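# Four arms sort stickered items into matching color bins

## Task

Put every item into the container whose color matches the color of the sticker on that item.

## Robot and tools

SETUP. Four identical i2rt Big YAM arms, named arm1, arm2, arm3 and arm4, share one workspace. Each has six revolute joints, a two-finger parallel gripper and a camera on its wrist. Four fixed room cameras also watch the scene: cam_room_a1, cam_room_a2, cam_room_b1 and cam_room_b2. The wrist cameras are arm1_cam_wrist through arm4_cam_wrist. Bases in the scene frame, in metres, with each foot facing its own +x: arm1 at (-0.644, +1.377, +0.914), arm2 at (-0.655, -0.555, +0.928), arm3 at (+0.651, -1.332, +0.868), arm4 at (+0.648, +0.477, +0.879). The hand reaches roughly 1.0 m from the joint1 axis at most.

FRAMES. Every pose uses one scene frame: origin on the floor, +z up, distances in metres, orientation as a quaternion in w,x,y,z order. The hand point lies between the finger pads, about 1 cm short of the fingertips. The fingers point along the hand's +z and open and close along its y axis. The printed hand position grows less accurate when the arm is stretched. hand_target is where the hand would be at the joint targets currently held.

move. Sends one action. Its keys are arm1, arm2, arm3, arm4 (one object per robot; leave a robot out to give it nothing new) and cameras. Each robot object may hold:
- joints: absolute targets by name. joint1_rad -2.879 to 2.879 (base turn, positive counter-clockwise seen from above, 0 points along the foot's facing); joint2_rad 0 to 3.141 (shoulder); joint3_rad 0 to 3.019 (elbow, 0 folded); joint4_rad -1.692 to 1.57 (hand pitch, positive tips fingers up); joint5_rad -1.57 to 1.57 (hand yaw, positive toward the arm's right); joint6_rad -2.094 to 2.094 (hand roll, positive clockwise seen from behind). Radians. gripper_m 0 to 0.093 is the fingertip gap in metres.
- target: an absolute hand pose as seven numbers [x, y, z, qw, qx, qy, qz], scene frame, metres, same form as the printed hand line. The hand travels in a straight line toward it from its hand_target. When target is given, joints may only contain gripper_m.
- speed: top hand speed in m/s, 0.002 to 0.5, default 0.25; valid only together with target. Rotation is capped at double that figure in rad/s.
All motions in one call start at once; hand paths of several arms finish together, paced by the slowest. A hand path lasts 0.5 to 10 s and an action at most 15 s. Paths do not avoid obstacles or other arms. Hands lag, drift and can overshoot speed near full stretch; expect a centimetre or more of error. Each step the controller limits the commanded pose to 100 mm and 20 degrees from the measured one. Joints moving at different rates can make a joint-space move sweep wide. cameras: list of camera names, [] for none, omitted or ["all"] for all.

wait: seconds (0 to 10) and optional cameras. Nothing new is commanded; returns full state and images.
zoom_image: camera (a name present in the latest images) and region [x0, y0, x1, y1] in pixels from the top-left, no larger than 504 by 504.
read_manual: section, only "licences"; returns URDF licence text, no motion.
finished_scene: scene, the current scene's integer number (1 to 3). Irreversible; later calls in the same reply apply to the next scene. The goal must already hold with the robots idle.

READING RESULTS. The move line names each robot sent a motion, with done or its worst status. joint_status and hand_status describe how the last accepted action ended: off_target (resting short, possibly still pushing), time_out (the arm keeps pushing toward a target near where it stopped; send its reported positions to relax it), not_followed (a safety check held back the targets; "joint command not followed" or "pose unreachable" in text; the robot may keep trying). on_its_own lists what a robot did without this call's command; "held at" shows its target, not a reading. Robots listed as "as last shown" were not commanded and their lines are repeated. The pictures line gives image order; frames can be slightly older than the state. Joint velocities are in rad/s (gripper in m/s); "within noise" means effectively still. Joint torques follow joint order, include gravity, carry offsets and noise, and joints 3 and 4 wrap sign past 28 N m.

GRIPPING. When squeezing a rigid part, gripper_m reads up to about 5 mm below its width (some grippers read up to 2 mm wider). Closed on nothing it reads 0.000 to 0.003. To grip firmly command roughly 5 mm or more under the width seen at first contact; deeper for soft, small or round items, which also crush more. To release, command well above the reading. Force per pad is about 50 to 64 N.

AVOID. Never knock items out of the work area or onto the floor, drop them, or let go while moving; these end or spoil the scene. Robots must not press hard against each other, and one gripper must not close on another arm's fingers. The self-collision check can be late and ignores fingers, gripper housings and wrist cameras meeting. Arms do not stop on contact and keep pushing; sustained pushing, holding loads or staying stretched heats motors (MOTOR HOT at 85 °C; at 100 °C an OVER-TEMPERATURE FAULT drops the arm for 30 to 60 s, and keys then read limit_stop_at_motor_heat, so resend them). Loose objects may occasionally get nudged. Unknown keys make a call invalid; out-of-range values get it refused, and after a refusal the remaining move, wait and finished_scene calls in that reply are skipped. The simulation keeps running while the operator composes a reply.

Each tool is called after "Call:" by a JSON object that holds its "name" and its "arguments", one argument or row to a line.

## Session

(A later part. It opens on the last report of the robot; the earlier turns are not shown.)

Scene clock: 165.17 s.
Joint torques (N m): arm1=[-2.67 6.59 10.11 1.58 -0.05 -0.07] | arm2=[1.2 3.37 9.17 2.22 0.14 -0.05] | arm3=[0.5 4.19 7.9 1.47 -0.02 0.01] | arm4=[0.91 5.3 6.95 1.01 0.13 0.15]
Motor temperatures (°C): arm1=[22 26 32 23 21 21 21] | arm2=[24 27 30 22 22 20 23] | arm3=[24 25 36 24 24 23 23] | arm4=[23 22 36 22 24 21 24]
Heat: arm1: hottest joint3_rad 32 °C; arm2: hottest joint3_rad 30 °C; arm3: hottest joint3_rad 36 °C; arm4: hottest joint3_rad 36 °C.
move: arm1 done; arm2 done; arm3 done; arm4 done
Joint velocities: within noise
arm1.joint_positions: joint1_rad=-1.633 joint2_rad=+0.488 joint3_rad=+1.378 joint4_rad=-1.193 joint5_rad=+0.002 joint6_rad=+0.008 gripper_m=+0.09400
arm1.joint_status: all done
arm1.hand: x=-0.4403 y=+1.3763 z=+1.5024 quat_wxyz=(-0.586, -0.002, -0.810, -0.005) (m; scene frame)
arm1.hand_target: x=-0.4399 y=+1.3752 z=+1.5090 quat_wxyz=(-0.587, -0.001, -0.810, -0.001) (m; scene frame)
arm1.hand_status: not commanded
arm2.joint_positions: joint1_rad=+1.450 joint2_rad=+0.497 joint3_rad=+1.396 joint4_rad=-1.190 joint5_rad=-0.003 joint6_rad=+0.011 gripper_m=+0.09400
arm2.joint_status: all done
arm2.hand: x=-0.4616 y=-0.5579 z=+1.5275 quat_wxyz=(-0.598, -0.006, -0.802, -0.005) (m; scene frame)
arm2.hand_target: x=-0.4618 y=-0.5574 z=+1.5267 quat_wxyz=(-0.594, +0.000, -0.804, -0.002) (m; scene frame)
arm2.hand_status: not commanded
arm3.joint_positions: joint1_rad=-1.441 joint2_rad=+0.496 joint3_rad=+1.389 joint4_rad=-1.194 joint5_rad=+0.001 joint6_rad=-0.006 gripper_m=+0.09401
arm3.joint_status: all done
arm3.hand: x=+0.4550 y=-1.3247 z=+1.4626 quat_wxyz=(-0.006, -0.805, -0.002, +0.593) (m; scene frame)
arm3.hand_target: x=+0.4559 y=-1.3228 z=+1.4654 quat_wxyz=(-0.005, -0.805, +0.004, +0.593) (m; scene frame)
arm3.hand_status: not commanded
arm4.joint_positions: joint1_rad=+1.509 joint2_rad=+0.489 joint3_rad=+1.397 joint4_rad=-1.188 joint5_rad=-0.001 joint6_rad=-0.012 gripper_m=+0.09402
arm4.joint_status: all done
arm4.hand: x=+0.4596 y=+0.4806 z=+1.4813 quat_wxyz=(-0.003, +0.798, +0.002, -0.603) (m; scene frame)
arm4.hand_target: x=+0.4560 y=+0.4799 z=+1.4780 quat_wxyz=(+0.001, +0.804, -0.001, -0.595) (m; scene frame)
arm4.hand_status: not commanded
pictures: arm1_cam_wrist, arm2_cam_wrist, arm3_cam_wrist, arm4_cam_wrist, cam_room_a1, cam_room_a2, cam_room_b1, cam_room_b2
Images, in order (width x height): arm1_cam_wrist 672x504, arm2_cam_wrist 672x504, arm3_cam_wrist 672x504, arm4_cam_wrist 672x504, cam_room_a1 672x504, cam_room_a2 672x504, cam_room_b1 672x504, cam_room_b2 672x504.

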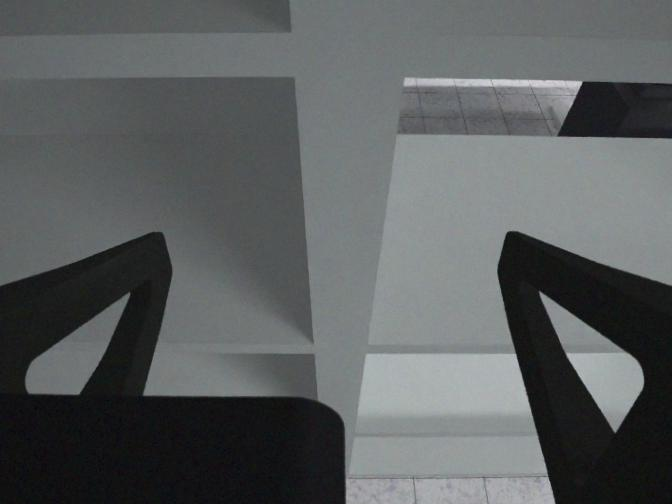

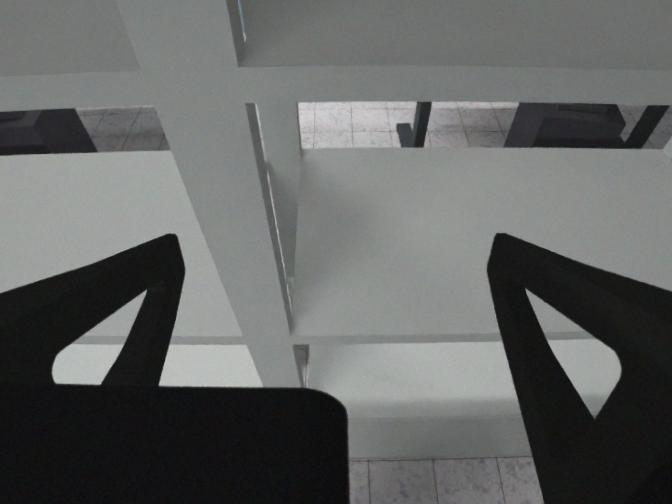

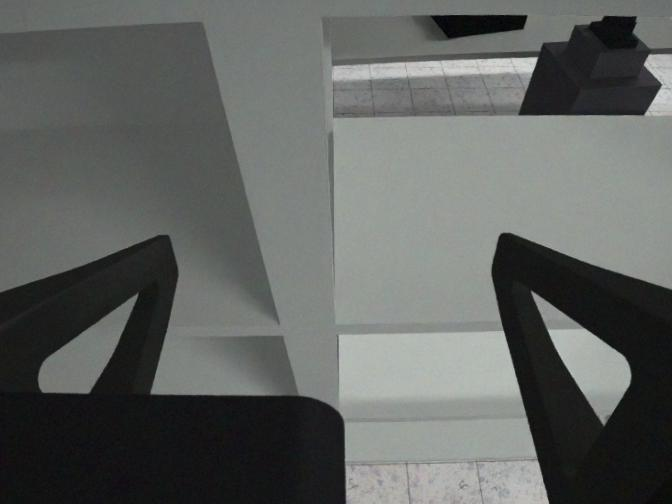

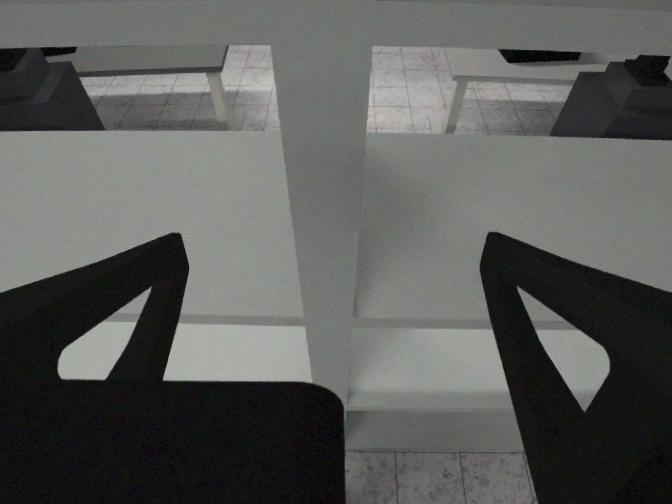

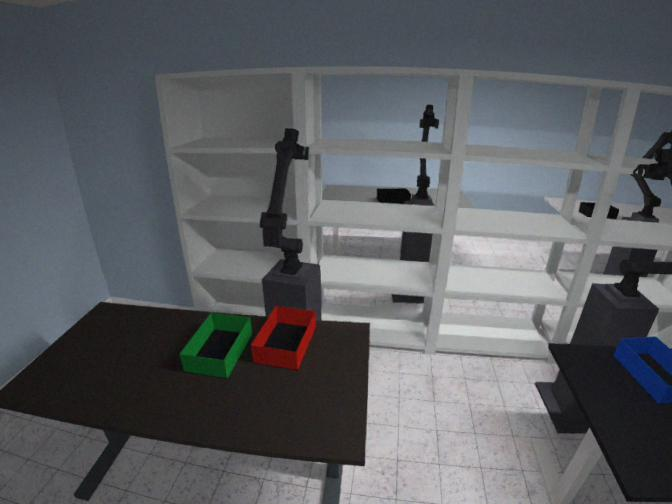

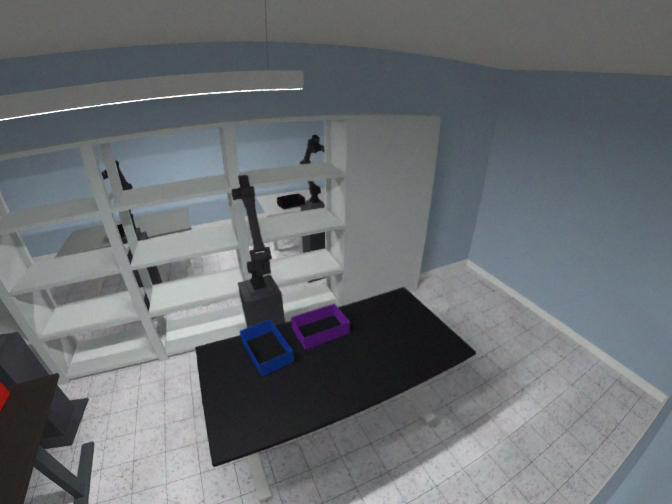

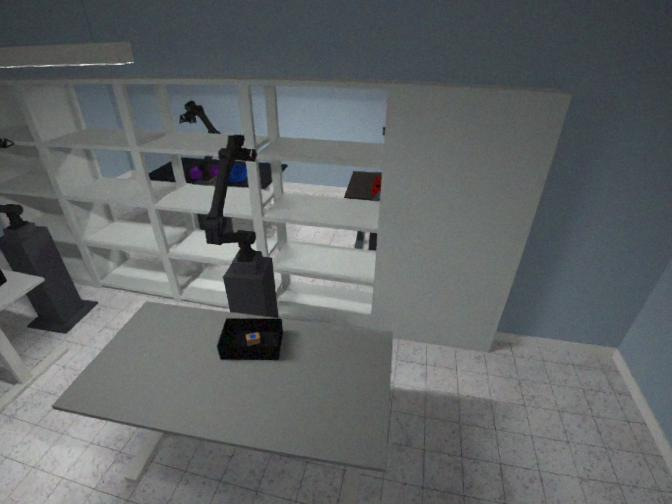

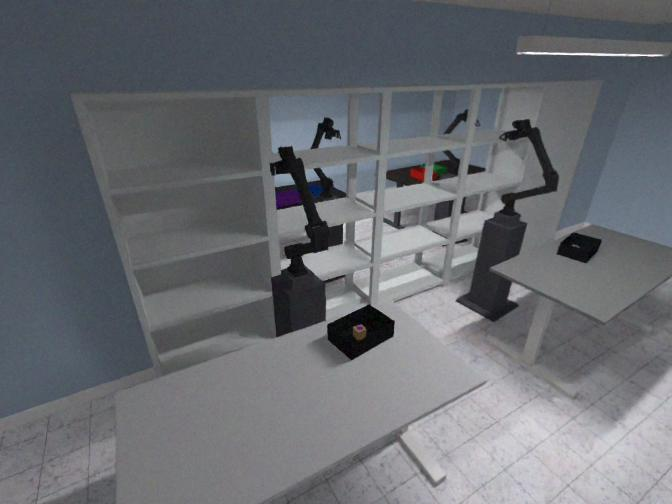

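Call:
{"name": "move", "arguments": {
  "arm1": {"joints": {"joint1_rad": 1.74, "joint2_rad": 1.5, "joint3_rad": 1.45, "joint4_rad": -0.95, "joint5_rad": 0, "joint6_rad": 0}},
  "arm2": {"joints": {"joint1_rad": -1.26, "joint2_rad": 1.5, "joint3_rad": 1.45, "joint4_rad": -0.95, "joint5_rad": 0, "joint6_rad": 0}},
  "cameras": ["arm1_cam_wrist","arm2_cam_wrist"]
}}

Call:
{"name": "move", "arguments": {
  "arm1": {"target": [-1.176, 1.244, 0.89, 0.0073, -0.9592, 0.0248, 0.2816], "speed": 0.2},
  "arm2": {"target": [-1.181, -0.795, 0.91, 0.0685, 0.9307, 0.2334, -0.2732], "speed": 0.2},
  "cameras": ["arm1_cam_wrist","arm2_cam_wrist"]
}}

Scene clock: 260.73 s.
Joint torques (N m): arm1=[-2.49 -13.8 12.86 0.92 0.1 -0.07] | arm2=[1.32 -17.55 12.75 1.8 -0.15 -0.04] | arm3=[0.44 4.25 7.97 1.48 -0.01 0] | arm4=[1.32 5.3 6.74 0.99 0.13 0.15]
Motor temperatures (°C): arm1=[22 25 33 23 21 21 21] | arm2=[24 25 29 22 22 20 23] | arm3=[24 24 28 24 24 23 23] | arm4=[23 22 31 22 24 21 24]
Heat: arm1: hottest joint3_rad 33 °C; arm2: hottest joint3_rad 29 °C; arm3: hottest joint3_rad 28 °C; arm4: hottest joint3_rad 31 °C.
move: arm1 done; arm2 done
Joint velocities: within noise
arm1.joint_positions: joint1_rad=+1.749 joint2_rad=+1.524 joint3_rad=+1.433 joint4_rad=-0.945 joint5_rad=-0.002 joint6_rad=+0.005 gripper_m=+0.09399
arm1.joint_status: all done
arm1.hand: x=-1.1998 y=+1.2353 z=+1.1886 quat_wxyz=(+0.032, +0.955, +0.117, -0.270) (m; scene frame)
arm1.hand_target: x=-1.2003 y=+1.2409 z=+1.2095 quat_wxyz=(+0.031, +0.951, +0.114, -0.287) (m; scene frame)
arm1.hand_status: not commanded
arm2.joint_positions: joint1_rad=-1.268 joint2_rad=+1.513 joint3_rad=+1.441 joint4_rad=-0.949 joint5_rad=+0.003 joint6_rad=+0.010 gripper_m=+0.09403
arm2.joint_status: all done
arm2.hand: x=-1.1832 y=-0.7903 z=+1.2015 quat_wxyz=(-0.055, -0.943, -0.195, +0.264) (m; scene frame)
arm2.hand_target: x=-1.1810 y=-0.7951 z=+1.2134 quat_wxyz=(-0.058, -0.938, -0.204, +0.274) (m; scene frame)
arm2.hand_status: not commanded
arm3, arm4: as last shown
pictures: arm1_cam_wrist, arm2_cam_wrist
Images, in order (width x height): arm1_cam_wrist 672x504, arm2_cam_wrist 672x504.

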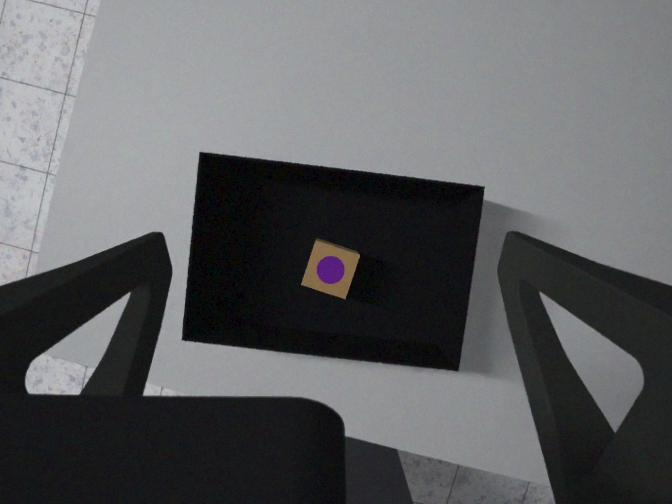

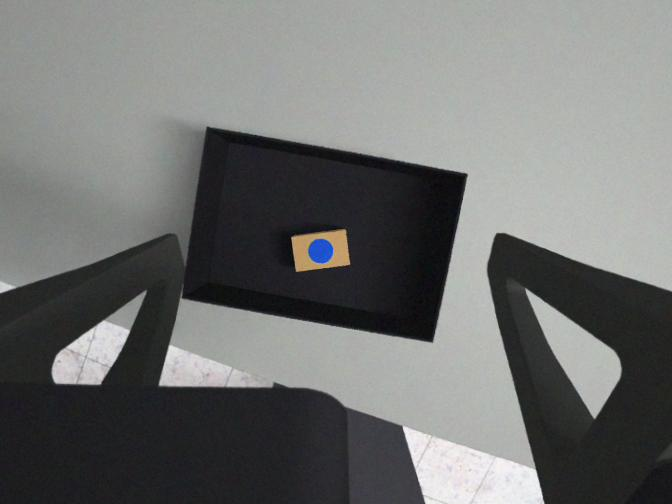

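Scene clock: 263.03 s.
Joint torques (N m): arm1=[-1.85 -13.22 7.97 1.95 0.2 0.14] | arm2=[0.44 -16.44 8.17 2.59 -0.21 -0.07] | arm3=[0.5 4.31 7.92 1.48 -0.02 0] | arm4=[1.03 5.36 6.94 1.06 0.13 0.13]
Motor temperatures (°C): arm1=[22 25 33 23 21 21 21] | arm2=[24 25 29 22 22 20 23] | arm3=[24 24 28 24 24 23 23] | arm4=[23 22 31 22 24 21 24]
Heat: arm1: hottest joint3_rad 33 °C; arm2: hottest joint3_rad 29 °C; arm3: hottest joint3_rad 28 °C; arm4: hottest joint3_rad 31 °C.
move: arm1 off_target; arm2 off_target
Joint velocities: within noise
arm1.joint_positions: joint1_rad=+1.796 joint2_rad=+1.841 joint3_rad=+0.932 joint4_rad=-0.162 joint5_rad=+0.181 joint6_rad=+0.298 gripper_m=+0.09399
arm1.joint_status: not commanded
arm1.hand: x=-1.1699 y=+1.2513 z=+0.8844 quat_wxyz=(-0.013, +0.963, -0.024, -0.269) (m; scene frame)
arm1.hand_target: x=-1.1759 y=+1.2440 z=+0.8901 quat_wxyz=(-0.007, +0.959, -0.025, -0.281) (m; scene frame)
arm1.hand_status: off_target (0.011 m and 1.7 deg from the pose sent, 0.300 m and 17.0 deg at the start)
arm2.joint_positions: joint1_rad=-1.268 joint2_rad=+1.830 joint3_rad=+1.010 joint4_rad=-0.171 joint5_rad=-0.039 joint6_rad=-0.048 gripper_m=+0.09403
arm2.joint_status: not commanded
arm2.hand: x=-1.1822 y=-0.7972 z=+0.9205 quat_wxyz=(-0.070, -0.931, -0.228, +0.276) (m; scene frame)
arm2.hand_target: x=-1.1808 y=-0.7949 z=+0.9102 quat_wxyz=(-0.068, -0.931, -0.233, +0.273) (m; scene frame)
arm2.hand_status: off_target (0.011 m and 0.8 deg from the pose sent, 0.292 m and 4.9 deg at the start)
arm3, arm4: as last shown
pictures: arm1_cam_wrist, arm2_cam_wrist
Images, in order (width x height): arm1_cam_wrist 672x504, arm2_cam_wrist 672x504.

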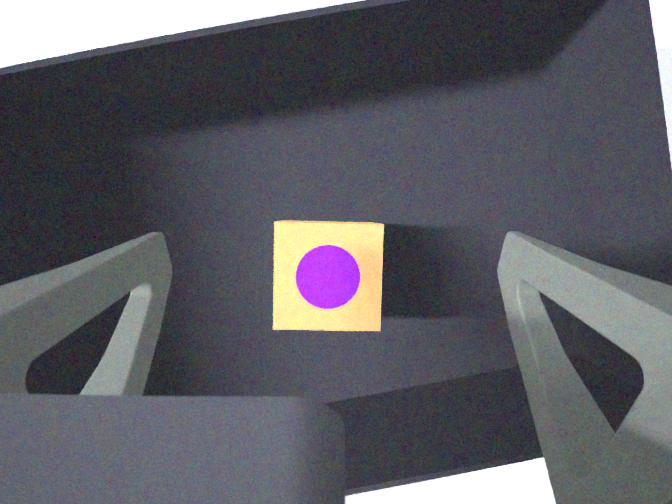

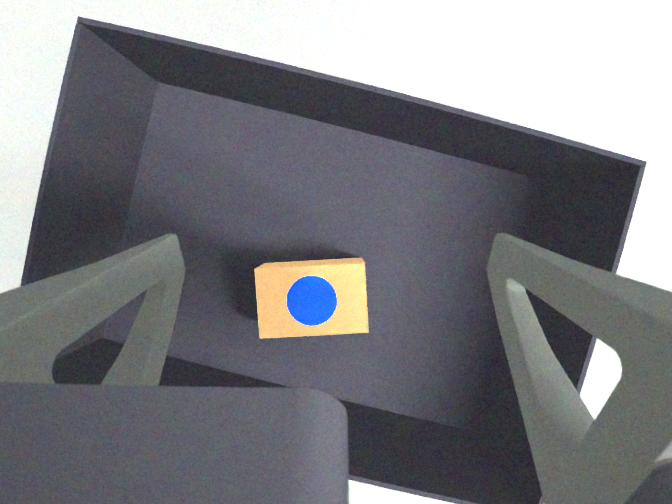

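Call:
{"name": "move", "arguments": {
  "arm1": {"target": [-1.166, 1.241, 0.82, 0.0073, -0.9592, 0.0248, 0.2816], "speed": 0.12},
  "arm2": {"target": [-1.158, -0.796, 0.83, 0.0685, 0.9307, 0.2334, -0.2732], "speed": 0.12},
  "cameras": ["arm1_cam_wrist","arm2_cam_wrist"]
}}

Scene clock: 288.97 s.
Joint torques (N m): arm1=[-1.32 -12.69 5.97 1.96 0.22 0.09] | arm2=[1.49 -16.03 6.17 2.63 0.11 0.11] | arm3=[0.56 4.01 7.88 1.48 -0.03 0.01] | arm4=[1.38 4.95 6.87 1.02 0.11 0.19]
Motor temperatures (°C): arm1=[22 25 31 23 21 21 21] | arm2=[24 26 30 23 22 20 23] | arm3=[24 24 28 24 24 23 23] | arm4=[23 22 30 22 24 21 24]
Heat: arm1: hottest joint3_rad 31 °C; arm2: hottest joint3_rad 30 °C; arm3: hottest joint3_rad 28 °C; arm4: hottest joint3_rad 30 °C.
move: arm1 done; arm2 off_target
Joint velocities: within noise
arm1.joint_positions: joint1_rad=+1.810 joint2_rad=+1.988 joint3_rad=+0.902 joint4_rad=+0.027 joint5_rad=+0.188 joint6_rad=+0.311 gripper_m=+0.09399
arm1.joint_status: not commanded
arm1.hand: x=-1.1646 y=+1.2468 z=+0.8215 quat_wxyz=(-0.011, +0.961, -0.025, -0.276) (m; scene frame)
arm1.hand_target: x=-1.1659 y=+1.2410 z=+0.8201 quat_wxyz=(-0.007, +0.959, -0.025, -0.281) (m; scene frame)
arm1.hand_status: done (0.006 m and 0.8 deg from the pose sent, 0.065 m and 1.7 deg at the start)
arm2.joint_positions: joint1_rad=-1.259 joint2_rad=+1.977 joint3_rad=+0.937 joint4_rad=+0.058 joint5_rad=-0.034 joint6_rad=-0.048 gripper_m=+0.09403
arm2.joint_status: not commanded
arm2.hand: x=-1.1654 y=-0.7944 z=+0.8442 quat_wxyz=(-0.070, -0.929, -0.231, +0.281) (m; scene frame)
arm2.hand_target: x=-1.1578 y=-0.7957 z=+0.8305 quat_wxyz=(-0.068, -0.931, -0.233, +0.273) (m; scene frame)
arm2.hand_status: off_target (0.016 m and 0.9 deg from the pose sent, 0.094 m and 0.8 deg at the start)
arm3, arm4: as last shown
pictures: arm1_cam_wrist, arm2_cam_wrist
Images, in order (width x height): arm1_cam_wrist 672x504, arm2_cam_wrist 672x504.

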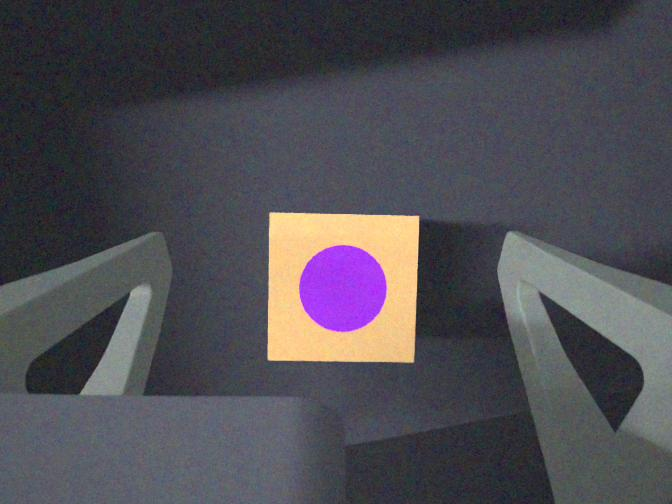

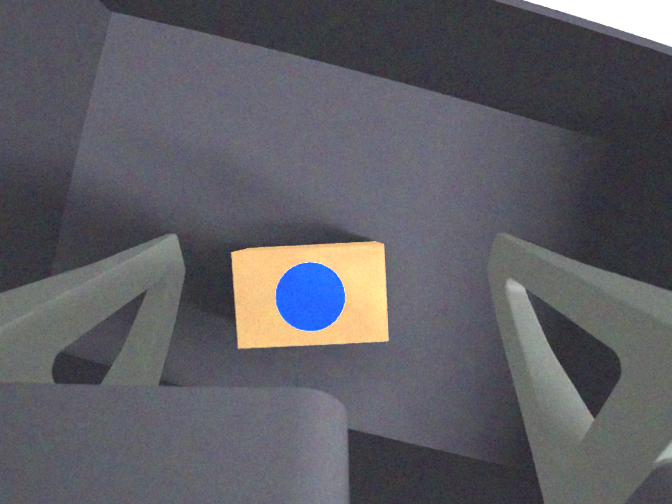

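Call:
{"name": "move", "arguments": {
  "arm1": {"target": [-1.149, 1.243, 0.785, 0.0073, -0.9592, 0.0248, 0.2816], "speed": 0.12},
  "arm2": {"target": [-1.133, -0.794, 0.785, 0.0685, 0.9307, 0.2334, -0.2732], "speed": 0.12},
  "cameras": ["arm1_cam_wrist","arm2_cam_wrist"]
}}

Scene clock: 341.77 s.
Joint torques (N m): arm1=[-1.08 -12.45 4.98 1.89 0.24 0.11] | arm2=[1.49 -15.97 5.04 2.61 0.11 0.18] | arm3=[0.56 4.25 7.91 1.47 -0.01 0.01] | arm4=[1.61 5.48 6.86 1.05 0.11 0.15]
Motor temperatures (°C): arm1=[22 25 30 23 22 21 21] | arm2=[24 26 28 23 22 20 23] | arm3=[24 24 28 24 24 23 23] | arm4=[23 22 30 22 24 21 24]
Heat: arm1: hottest joint3_rad 30 °C; arm2: hottest joint3_rad 28 °C; arm3: hottest joint3_rad 28 °C; arm4: hottest joint3_rad 30 °C.
move: arm1 done; arm2 off_target
Joint velocities: within noise
arm1.joint_positions: joint1_rad=+1.818 joint2_rad=+2.063 joint3_rad=+0.860 joint4_rad=+0.140 joint5_rad=+0.192 joint6_rad=+0.318 gripper_m=+0.09399
arm1.joint_status: not commanded
arm1.hand: x=-1.1468 y=+1.2491 z=+0.7852 quat_wxyz=(-0.011, +0.961, -0.025, -0.274) (m; scene frame)
arm1.hand_target: x=-1.1491 y=+1.2430 z=+0.7852 quat_wxyz=(-0.007, +0.959, -0.025, -0.282) (m; scene frame)
arm1.hand_status: done (0.006 m and 1.0 deg from the pose sent, 0.040 m and 0.8 deg at the start)
arm2.joint_positions: joint1_rad=-1.238 joint2_rad=+2.073 joint3_rad=+0.878 joint4_rad=+0.207 joint5_rad=-0.023 joint6_rad=-0.039 gripper_m=+0.09403
arm2.joint_status: not commanded
arm2.hand: x=-1.1391 y=-0.7924 z=+0.7958 quat_wxyz=(-0.068, -0.929, -0.235, +0.278) (m; scene frame)
arm2.hand_target: x=-1.1327 y=-0.7938 z=+0.7851 quat_wxyz=(-0.068, -0.931, -0.234, +0.273) (m; scene frame)
arm2.hand_status: off_target (0.013 m and 0.6 deg from the pose sent, 0.067 m and 0.9 deg at the start)
arm3, arm4: as last shown
pictures: arm1_cam_wrist, arm2_cam_wrist
Images, in order (width x height): arm1_cam_wrist 672x504, arm2_cam_wrist 672x504.

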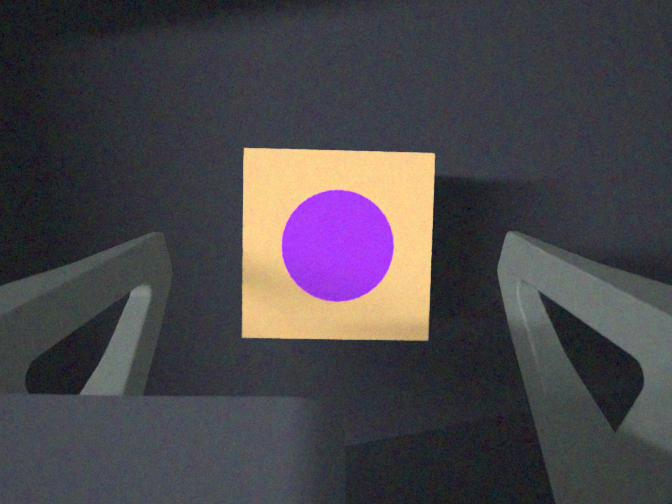

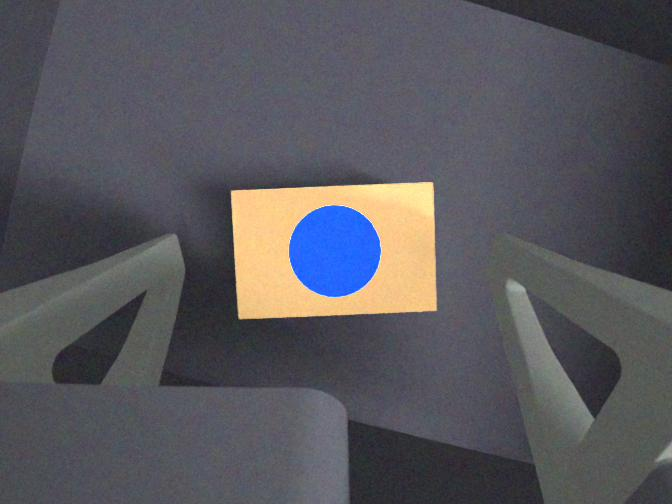

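Call:
{"name": "move", "arguments": {
  "arm1": {"target": [-1.149, 1.243, 0.757, 0.0073, -0.9592, 0.0248, 0.2816], "speed": 0.1},
  "arm2": {"target": [-1.133, -0.794, 0.744, 0.0685, 0.9307, 0.2334, -0.2732], "speed": 0.1},
  "cameras": ["arm1_cam_wrist","arm2_cam_wrist"]
}}

Call:
{"name": "move", "arguments": {
  "arm1": {"joints": {"gripper_m": 0.041}},
  "arm2": {"joints": {"gripper_m": 0.049}},
  "cameras": ["arm1_cam_wrist","arm2_cam_wrist"]
}}

Scene clock: 355.23 s.
Joint torques (N m): arm1=[-0.79 -11.81 5.61 1.8 0.12 0.11] | arm2=[1.55 -14.15 5.31 2.11 0.11 0.03] | arm3=[0.5 4.31 7.9 1.47 -0.02 0.01] | arm4=[1.32 5.66 6.86 0.96 0.11 0.14]
Motor temperatures (°C): arm1=[22 26 29 23 22 21 21] | arm2=[24 26 28 23 22 20 23] | arm3=[24 24 28 24 24 23 23] | arm4=[23 22 30 22 24 21 24]
Heat: arm1: hottest joint3_rad 29 °C; arm2: hottest joint3_rad 28 °C; arm3: hottest joint3_rad 28 °C; arm4: hottest joint3_rad 30 °C.
move: arm1 done; arm2 off_target
Joint velocities: within noise
arm1.joint_positions: joint1_rad=+1.818 joint2_rad=+2.127 joint3_rad=+0.862 joint4_rad=+0.211 joint5_rad=+0.195 joint6_rad=+0.317 gripper_m=+0.09399
arm1.joint_status: not commanded
arm1.hand: x=-1.1453 y=+1.2500 z=+0.7625 quat_wxyz=(-0.011, +0.960, -0.025, -0.278) (m; scene frame)
arm1.hand_target: x=-1.1488 y=+1.2430 z=+0.7572 quat_wxyz=(-0.007, +0.959, -0.025, -0.282) (m; scene frame)
arm1.hand_status: done (0.010 m and 0.6 deg from the pose sent, 0.029 m and 1.0 deg at the start)
arm2.joint_positions: joint1_rad=-1.240 joint2_rad=+2.161 joint3_rad=+0.891 joint4_rad=+0.309 joint5_rad=-0.023 joint6_rad=-0.023 gripper_m=+0.09403
arm2.joint_status: not commanded
arm2.hand: x=-1.1429 y=-0.7930 z=+0.7672 quat_wxyz=(-0.073, -0.927, -0.226, +0.290) (m; scene frame)
arm2.hand_target: x=-1.1323 y=-0.7935 z=+0.7451 quat_wxyz=(-0.068, -0.931, -0.234, +0.273) (m; scene frame)
arm2.hand_status: off_target (0.025 m and 2.2 deg from the pose sent, 0.052 m and 0.6 deg at the start)
arm3, arm4: as last shown
pictures: arm1_cam_wrist, arm2_cam_wrist
Images, in order (width x height): arm1_cam_wrist 672x504, arm2_cam_wrist 672x504.

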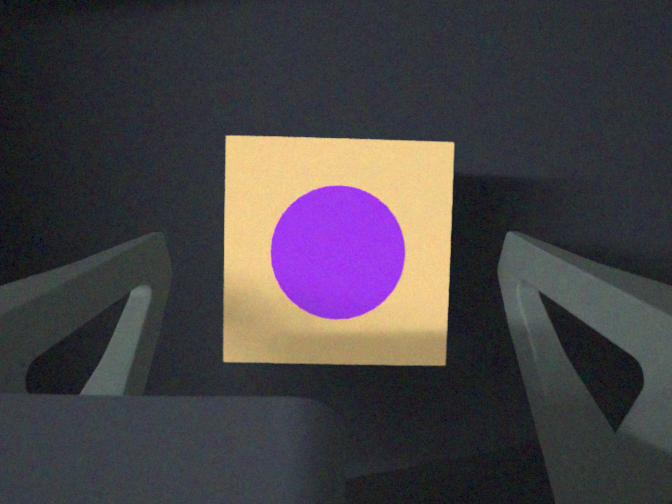

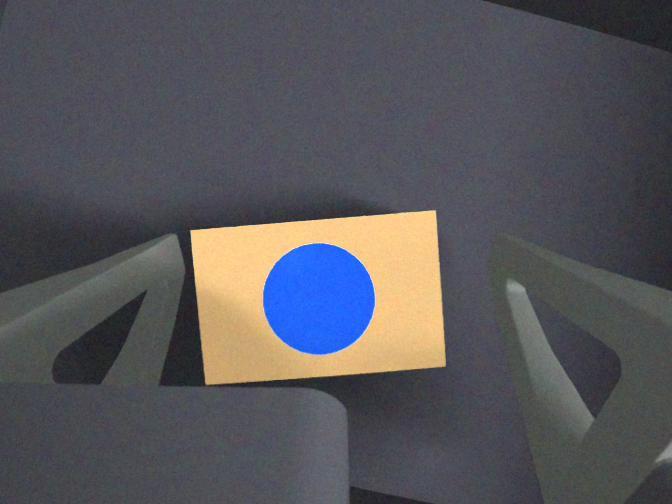

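Scene clock: 355.83 s.
Joint torques (N m): arm1=[-1.73 -11.11 5.39 1.57 0.12 0.09] | arm2=[1.49 -14.27 5.33 2.1 0.02 0.02] | arm3=[0.44 4.31 7.88 1.48 -0.02 0.01] | arm4=[1.38 5.01 6.93 1.05 0.11 0.17]
Motor temperatures (°C): arm1=[21 26 29 23 22 21 21] | arm2=[24 26 28 23 22 20 23] | arm3=[24 24 28 24 24 23 23] | arm4=[23 22 30 22 24 21 24]
Heat: arm1: hottest joint3_rad 29 °C; arm2: hottest joint3_rad 28 °C; arm3: hottest joint3_rad 28 °C; arm4: hottest joint3_rad 30 °C.
move: arm1 off_target; arm2 off_target
Joint velocities: within noise
arm1.joint_positions: joint1_rad=+1.818 joint2_rad=+2.130 joint3_rad=+0.862 joint4_rad=+0.211 joint5_rad=+0.195 joint6_rad=+0.318 gripper_m=+0.05307
arm1.joint_status: gripper_m off_target (ended at +0.05310, target +0.04100)
arm1.hand: x=-1.1444 y=+1.2503 z=+0.7609 quat_wxyz=(-0.012, +0.960, -0.026, -0.277) (m; scene frame)
arm1.hand_target: x=-1.1488 y=+1.2430 z=+0.7572 quat_wxyz=(-0.007, +0.959, -0.025, -0.282) (m; scene frame)
arm1.hand_status: not commanded
arm2.joint_positions: joint1_rad=-1.240 joint2_rad=+2.161 joint3_rad=+0.891 joint4_rad=+0.309 joint5_rad=-0.021 joint6_rad=-0.023 gripper_m=+0.06795
arm2.joint_status: gripper_m off_target (ended at +0.06798, target +0.04900)
arm2.hand: x=-1.1430 y=-0.7927 z=+0.7672 quat_wxyz=(-0.072, -0.927, -0.226, +0.290) (m; scene frame)
arm2.hand_target: x=-1.1322 y=-0.7935 z=+0.7451 quat_wxyz=(-0.069, -0.931, -0.233, +0.273) (m; scene frame)
arm2.hand_status: not commanded
arm3, arm4: as last shown
pictures: arm1_cam_wrist, arm2_cam_wrist
Images, in order (width x height): arm1_cam_wrist 672x504, arm2_cam_wrist 672x504.

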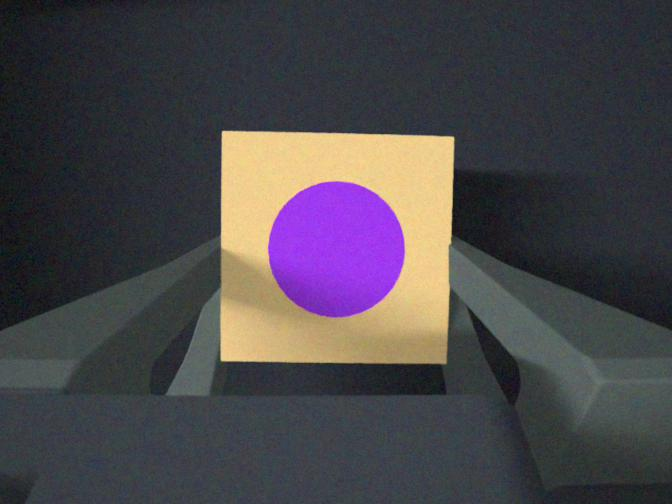

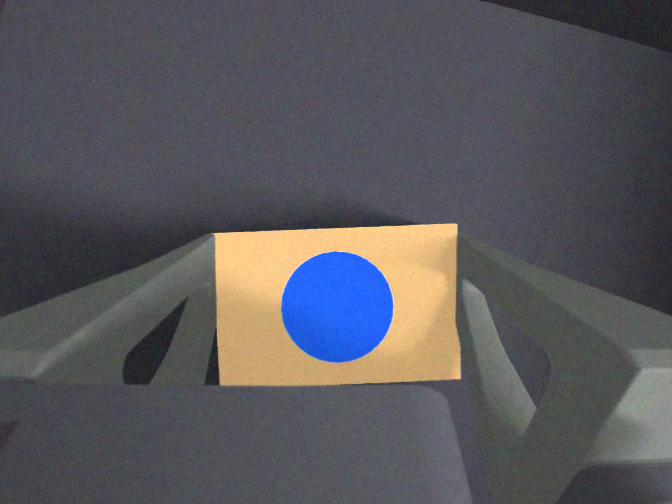

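Call:
{"name": "move", "arguments": {
  "arm2": {"joints": {"gripper_m": 0.093}},
  "cameras": ["arm2_cam_wrist"]
}}

Call:
{"name": "move", "arguments": {
  "arm2": {"target": [-1.130, -0.788, 0.84, 0.0454, 0.9526, 0.2420, -0.1786], "speed": 0.15},
  "arm1": {"target": [-1.149, 1.243, 0.95, 0.0073, -0.9592, 0.0248, 0.2816], "speed": 0.15},
  "cameras": ["arm1_cam_wrist","arm2_cam_wrist"]
}}

Scene clock: 384.60 s.
Joint torques (N m): arm1=[-0.73 -11.22 5.44 1.74 0.14 0.11] | arm2=[1.61 -14.27 5.29 2.07 0.02 0.03] | arm3=[0.62 4.25 7.87 1.47 -0.02 0.01] | arm4=[1.32 5.25 6.94 1.16 0.1 0.14]
Motor temperatures (°C): arm1=[21 26 29 23 21 21 22] | arm2=[24 26 27 22 22 20 24] | arm3=[24 24 28 24 24 23 23] | arm4=[23 22 30 22 24 21 24]
Heat: arm1: hottest joint3_rad 29 °C; arm2: hottest joint3_rad 27 °C; arm3: hottest joint3_rad 28 °C; arm4: hottest joint3_rad 30 °C.
move: arm2 done
Joint velocities: within noise
arm1, arm3, arm4: as last shown
arm2.joint_positions: joint1_rad=-1.240 joint2_rad=+2.162 joint3_rad=+0.891 joint4_rad=+0.309 joint5_rad=-0.021 joint6_rad=-0.023 gripper_m=+0.09292
arm2.joint_status: all done
arm2.hand: x=-1.1429 y=-0.7926 z=+0.7670 quat_wxyz=(-0.072, -0.927, -0.226, +0.290) (m; scene frame)
arm2.hand_target: x=-1.1322 y=-0.7934 z=+0.7450 quat_wxyz=(-0.068, -0.931, -0.233, +0.273) (m; scene frame)
arm2.hand_status: not commanded
pictures: arm2_cam_wrist
Images, in order (width x height): arm2_cam_wrist 672x504.

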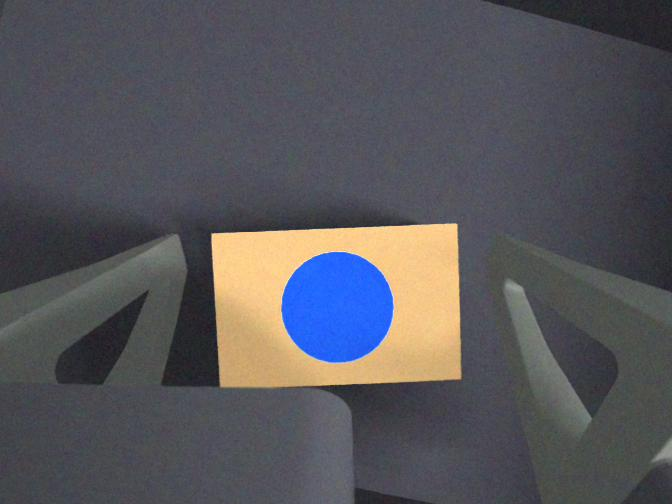

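Scene clock: 386.53 s.
Joint torques (N m): arm1=[-1.49 -11.75 12.29 0.85 0.13 0.09] | arm2=[1.03 -18.2 9.46 0.88 0.06 -0.07] | arm3=[0.56 4.37 7.9 1.5 -0.02 0.01] | arm4=[1.26 5.54 6.8 0.99 0.13 0.17]
Motor temperatures (°C): arm1=[21 26 30 23 21 21 22] | arm2=[24 26 27 22 22 20 24] | arm3=[24 24 28 24 24 23 23] | arm4=[23 22 30 22 24 21 24]
Heat: arm1: hottest joint3_rad 30 °C; arm2: hottest joint3_rad 27 °C; arm3: hottest joint3_rad 28 °C; arm4: hottest joint3_rad 30 °C.
move: arm1 off_target; arm2 off_target
Joint velocities: within noise
arm1.joint_positions: joint1_rad=+1.818 joint2_rad=+1.673 joint3_rad=+0.851 joint4_rad=-0.278 joint5_rad=+0.194 joint6_rad=+0.318 gripper_m=+0.05306
arm1.joint_status: not commanded
arm1.hand: x=-1.1273 y=+1.2545 z=+0.9254 quat_wxyz=(-0.018, +0.966, -0.024, -0.257) (m; scene frame)
arm1.hand_target: x=-1.1477 y=+1.2433 z=+0.9505 quat_wxyz=(-0.007, +0.959, -0.025, -0.282) (m; scene frame)
arm1.hand_status: off_target (0.035 m and 3.1 deg from the pose sent, 0.189 m and 0.8 deg at the start)
arm2.joint_positions: joint1_rad=-1.240 joint2_rad=+1.951 joint3_rad=+0.940 joint4_rad=-0.213 joint5_rad=-0.021 joint6_rad=-0.029 gripper_m=+0.09292
arm2.joint_status: not commanded
arm2.hand: x=-1.1151 y=-0.7794 z=+0.8287 quat_wxyz=(-0.045, -0.957, -0.234, +0.166) (m; scene frame)
arm2.hand_target: x=-1.1295 y=-0.7879 z=+0.8403 quat_wxyz=(-0.045, -0.953, -0.242, +0.179) (m; scene frame)
arm2.hand_status: off_target (0.021 m and 1.8 deg from the pose sent, 0.074 m and 13.6 deg at the start)
arm3.joint_positions: joint1_rad=-1.441 joint2_rad=+0.496 joint3_rad=+1.389 joint4_rad=-1.194 joint5_rad=+0.001 joint6_rad=-0.006 gripper_m=+0.09401
arm3.joint_status: not commanded
arm3.hand: x=+0.4550 y=-1.3247 z=+1.4626 quat_wxyz=(-0.006, -0.805, -0.002, +0.593) (m; scene frame)
arm3.hand_target: x=+0.4559 y=-1.3228 z=+1.4654 quat_wxyz=(-0.005, -0.805, +0.004, +0.593) (m; scene frame)
arm3.hand_status: not commanded
arm4.joint_positions: joint1_rad=+1.509 joint2_rad=+0.489 joint3_rad=+1.397 joint4_rad=-1.188 joint5_rad=-0.001 joint6_rad=-0.012 gripper_m=+0.09402
arm4.joint_status: not commanded
arm4.hand: x=+0.4596 y=+0.4806 z=+1.4813 quat_wxyz=(-0.003, +0.798, +0.002, -0.603) (m; scene frame)
arm4.hand_target: x=+0.4560 y=+0.4799 z=+1.4780 quat_wxyz=(+0.001, +0.804, -0.001, -0.595) (m; scene frame)
arm4.hand_status: not commanded
pictures: arm1_cam_wrist, arm2_cam_wrist
Images, in order (width x height): arm1_cam_wrist 672x504, arm2_cam_wrist 672x504.

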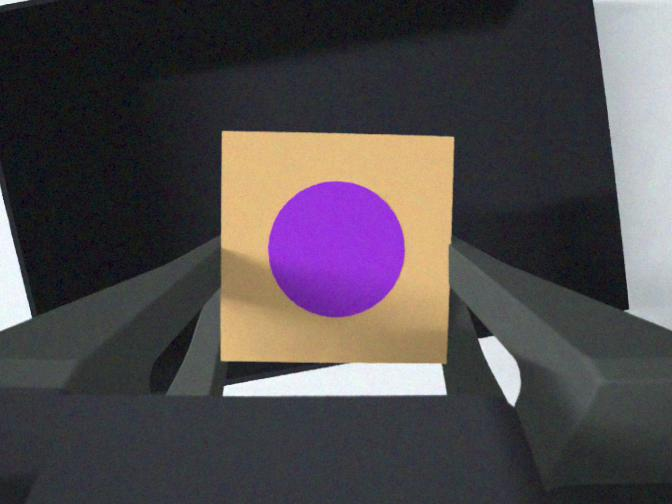

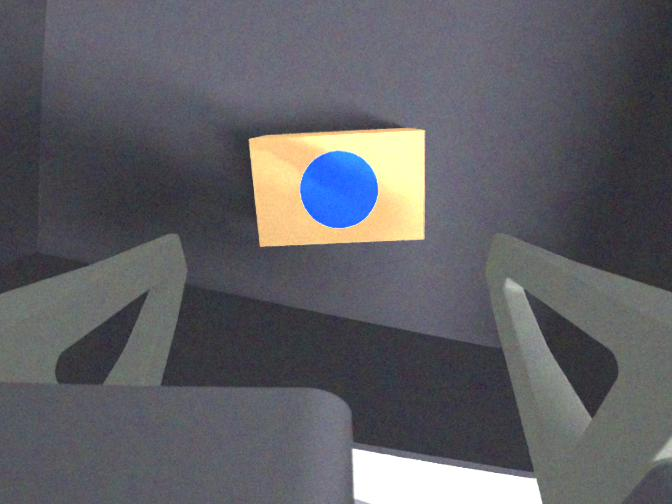

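Call:
{"name": "move", "arguments": {
  "arm2": {"target": [-1.125, -0.787, 0.748, 0.0454, 0.9526, 0.2420, -0.1786], "speed": 0.1},
  "cameras": ["arm2_cam_wrist"]
}}

Scene clock: 395.50 s.
Joint torques (N m): arm1=[-1.32 -11.75 12.49 0.87 0.11 0.13] | arm2=[1.38 -16.15 7.23 1.99 0.09 -0.05] | arm3=[0.5 4.37 7.84 1.48 -0.01 0.01] | arm4=[1.32 5.13 6.89 0.98 0.11 0.12]
Motor temperatures (°C): arm1=[21 26 31 23 21 21 22] | arm2=[24 26 28 22 22 20 23] | arm3=[24 24 28 24 24 23 23] | arm4=[23 22 30 22 24 21 24]
Heat: arm1: hottest joint3_rad 31 °C; arm2: hottest joint3_rad 28 °C; arm3: hottest joint3_rad 28 °C; arm4: hottest joint3_rad 30 °C.
move: arm2 off_target
Joint velocities: within noise
arm1.joint_positions: joint1_rad=+1.818 joint2_rad=+1.673 joint3_rad=+0.851 joint4_rad=-0.278 joint5_rad=+0.193 joint6_rad=+0.318 gripper_m=+0.05306
arm1.joint_status: not commanded
arm1.hand: x=-1.1273 y=+1.2544 z=+0.9254 quat_wxyz=(-0.018, +0.966, -0.023, -0.257) (m; scene frame)
arm1.hand_target: x=-1.1477 y=+1.2432 z=+0.9504 quat_wxyz=(-0.007, +0.959, -0.025, -0.282) (m; scene frame)
arm1.hand_status: not commanded
arm2.joint_positions: joint1_rad=-1.240 joint2_rad=+2.140 joint3_rad=+0.957 joint4_rad=-0.023 joint5_rad=-0.021 joint6_rad=-0.027 gripper_m=+0.09292
arm2.joint_status: not commanded
arm2.hand: x=-1.1181 y=-0.7806 z=+0.7560 quat_wxyz=(-0.046, -0.956, -0.233, +0.174) (m; scene frame)
arm2.hand_target: x=-1.1245 y=-0.7868 z=+0.7482 quat_wxyz=(-0.045, -0.953, -0.242, +0.178) (m; scene frame)
arm2.hand_status: off_target (0.012 m and 1.2 deg from the pose sent, 0.082 m and 1.8 deg at the start)
arm3, arm4: as last shown
pictures: arm2_cam_wrist
Images, in order (width x height): arm2_cam_wrist 672x504.

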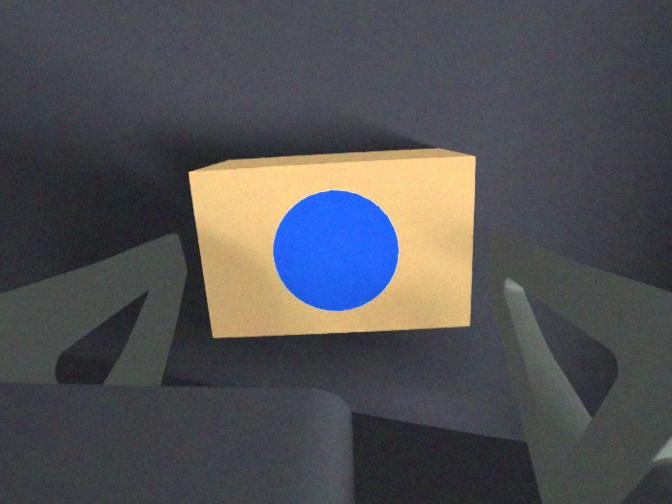

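Call:
{"name": "move", "arguments": {
  "arm2": {"target": [-1.128, -0.788, 0.737, 0.0454, 0.9526, 0.2420, -0.1786], "speed": 0.1},
  "cameras": []
}}

Call:
{"name": "move", "arguments": {
  "arm2": {"joints": {"gripper_m": 0.058}},
  "cameras": ["arm2_cam_wrist"]
}}

Call:
{"name": "move", "arguments": {
  "arm2": {"target": [-1.128, -0.788, 0.95, 0.0454, 0.9526, 0.2420, -0.1786], "speed": 0.15},
  "cameras": ["arm2_cam_wrist", "cam_room_b1"]
}}

Scene clock: 402.20 s.
Joint torques (N m): arm1=[-1.38 -11.28 12.34 0.75 0.1 0.06] | arm2=[1.26 -15.91 7.31 2.09 0.08 -0.06] | arm3=[0.5 4.13 7.88 1.51 -0.02 0.01] | arm4=[1.32 5.13 6.8 1.06 0.12 0.16]
Motor temperatures (°C): arm1=[21 26 32 23 21 21 22] | arm2=[24 26 28 22 22 20 23] | arm3=[24 24 28 24 24 23 23] | arm4=[23 22 30 22 24 21 24]
Heat: arm1: hottest joint3_rad 32 °C; arm2: hottest joint3_rad 28 °C; arm3: hottest joint3_rad 28 °C; arm4: hottest joint3_rad 30 °C.
move: arm2 off_target
Joint velocities: within noise
arm1, arm3, arm4: as last shown
arm2.joint_positions: joint1_rad=-1.240 joint2_rad=+2.168 joint3_rad=+0.972 joint4_rad=-0.009 joint5_rad=-0.021 joint6_rad=-0.027 gripper_m=+0.09292
arm2.joint_status: not commanded
arm2.hand: x=-1.1208 y=-0.7819 z=+0.7468 quat_wxyz=(-0.046, -0.955, -0.233, +0.174) (m; scene frame)
arm2.hand_target: x=-1.1274 y=-0.7878 z=+0.7372 quat_wxyz=(-0.045, -0.953, -0.242, +0.178) (m; scene frame)
arm2.hand_status: off_target (0.014 m and 1.2 deg from the pose sent, 0.023 m and 1.2 deg at the start)
arm3.hand: x=+0.4550 y=-1.3247 z=+1.4625 quat_wxyz=(-0.006, -0.805, -0.002, +0.593) (m; scene frame)
arm3.hand_target: x=+0.4559 y=-1.3228 z=+1.4655 quat_wxyz=(-0.005, -0.805, +0.004, +0.593) (m; scene frame)
pictures: none
No camera images: "cameras" was empty.

Scene clock: 402.73 s.
Joint torques (N m): arm1=[-1.73 -11.69 12.38 0.84 0.16 0.13] | arm2=[1.2 -15.91 7.25 2.07 0.05 -0.06] | arm3=[0.62 4.19 7.92 1.47 -0.01 0] | arm4=[1.2 5.3 6.9 1.03 0.1 0.15]
Motor temperatures (°C): arm1=[21 26 32 23 21 21 22] | arm2=[24 26 28 22 22 20 23] | arm3=[24 24 28 24 24 23 23] | arm4=[23 22 30 22 24 21 24]
Heat: arm1: hottest joint3_rad 32 °C; arm2: hottest joint3_rad 28 °C; arm3: hottest joint3_rad 28 °C; arm4: hottest joint3_rad 30 °C.
move: arm2 off_target
Joint velocities: within noise
arm1, arm3, arm4: as last shown
arm2.joint_positions: joint1_rad=-1.240 joint2_rad=+2.168 joint3_rad=+0.972 joint4_rad=-0.008 joint5_rad=-0.020 joint6_rad=-0.028 gripper_m=+0.06944
arm2.joint_status: gripper_m off_target (ended at +0.06946, target +0.05800)
arm2.hand: x=-1.1213 y=-0.7821 z=+0.7470 quat_wxyz=(-0.046, -0.955, -0.234, +0.175) (m; scene frame)
arm2.hand_target: x=-1.1276 y=-0.7879 z=+0.7373 quat_wxyz=(-0.045, -0.953, -0.242, +0.179) (m; scene frame)
arm2.hand_status: not commanded
pictures: arm2_cam_wrist
Images, in order (width x height): arm2_cam_wrist 672x504.

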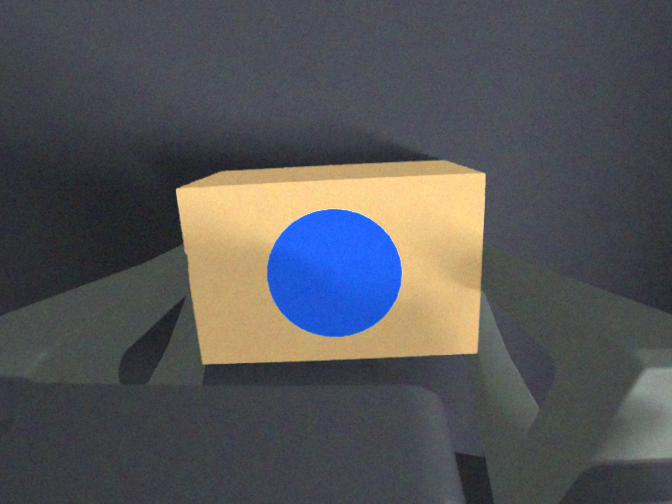

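Scene clock: 404.80 s.
Joint torques (N m): arm1=[-0.67 -12.16 12.46 1.03 0.12 0.1] | arm2=[1.03 -16.62 12.81 0.95 0.05 -0.07] | arm3=[0.56 4.25 7.9 1.5 -0.01 0.01] | arm4=[1.03 5.48 6.89 1.03 0.14 0.16]
Motor temperatures (°C): arm1=[21 26 32 23 21 21 22] | arm2=[24 26 28 22 22 20 23] | arm3=[24 24 28 24 24 23 23] | arm4=[23 22 30 22 24 21 24]
Heat: arm1: hottest joint3_rad 32 °C; arm2: hottest joint3_rad 28 °C; arm3: hottest joint3_rad 28 °C; arm4: hottest joint3_rad 30 °C.
move: arm2 off_target
Joint velocities: within noise
arm1, arm3, arm4: as last shown
arm2.joint_positions: joint1_rad=-1.240 joint2_rad=+1.715 joint3_rad=+0.972 joint4_rad=-0.495 joint5_rad=-0.020 joint6_rad=-0.028 gripper_m=+0.06944
arm2.joint_status: not commanded
arm2.hand: x=-1.1093 y=-0.7767 z=+0.9314 quat_wxyz=(-0.043, -0.958, -0.234, +0.159) (m; scene frame)
arm2.hand_target: x=-1.1271 y=-0.7876 z=+0.9505 quat_wxyz=(-0.045, -0.953, -0.242, +0.179) (m; scene frame)
arm2.hand_status: off_target (0.029 m and 2.5 deg from the pose sent, 0.203 m and 1.1 deg at the start)
pictures: arm2_cam_wrist, cam_room_b1
Images, in order (width x height): arm2_cam_wrist 672x504, cam_room_b1 672x504.

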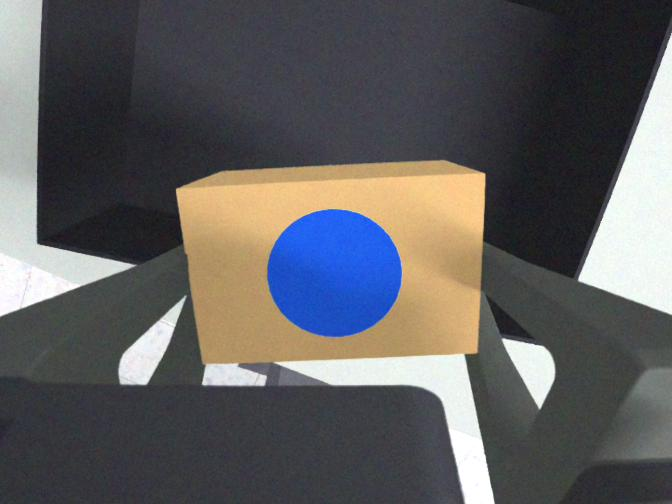

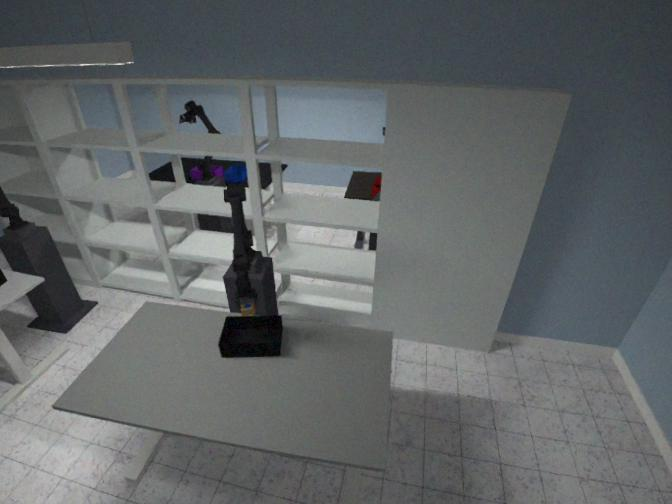

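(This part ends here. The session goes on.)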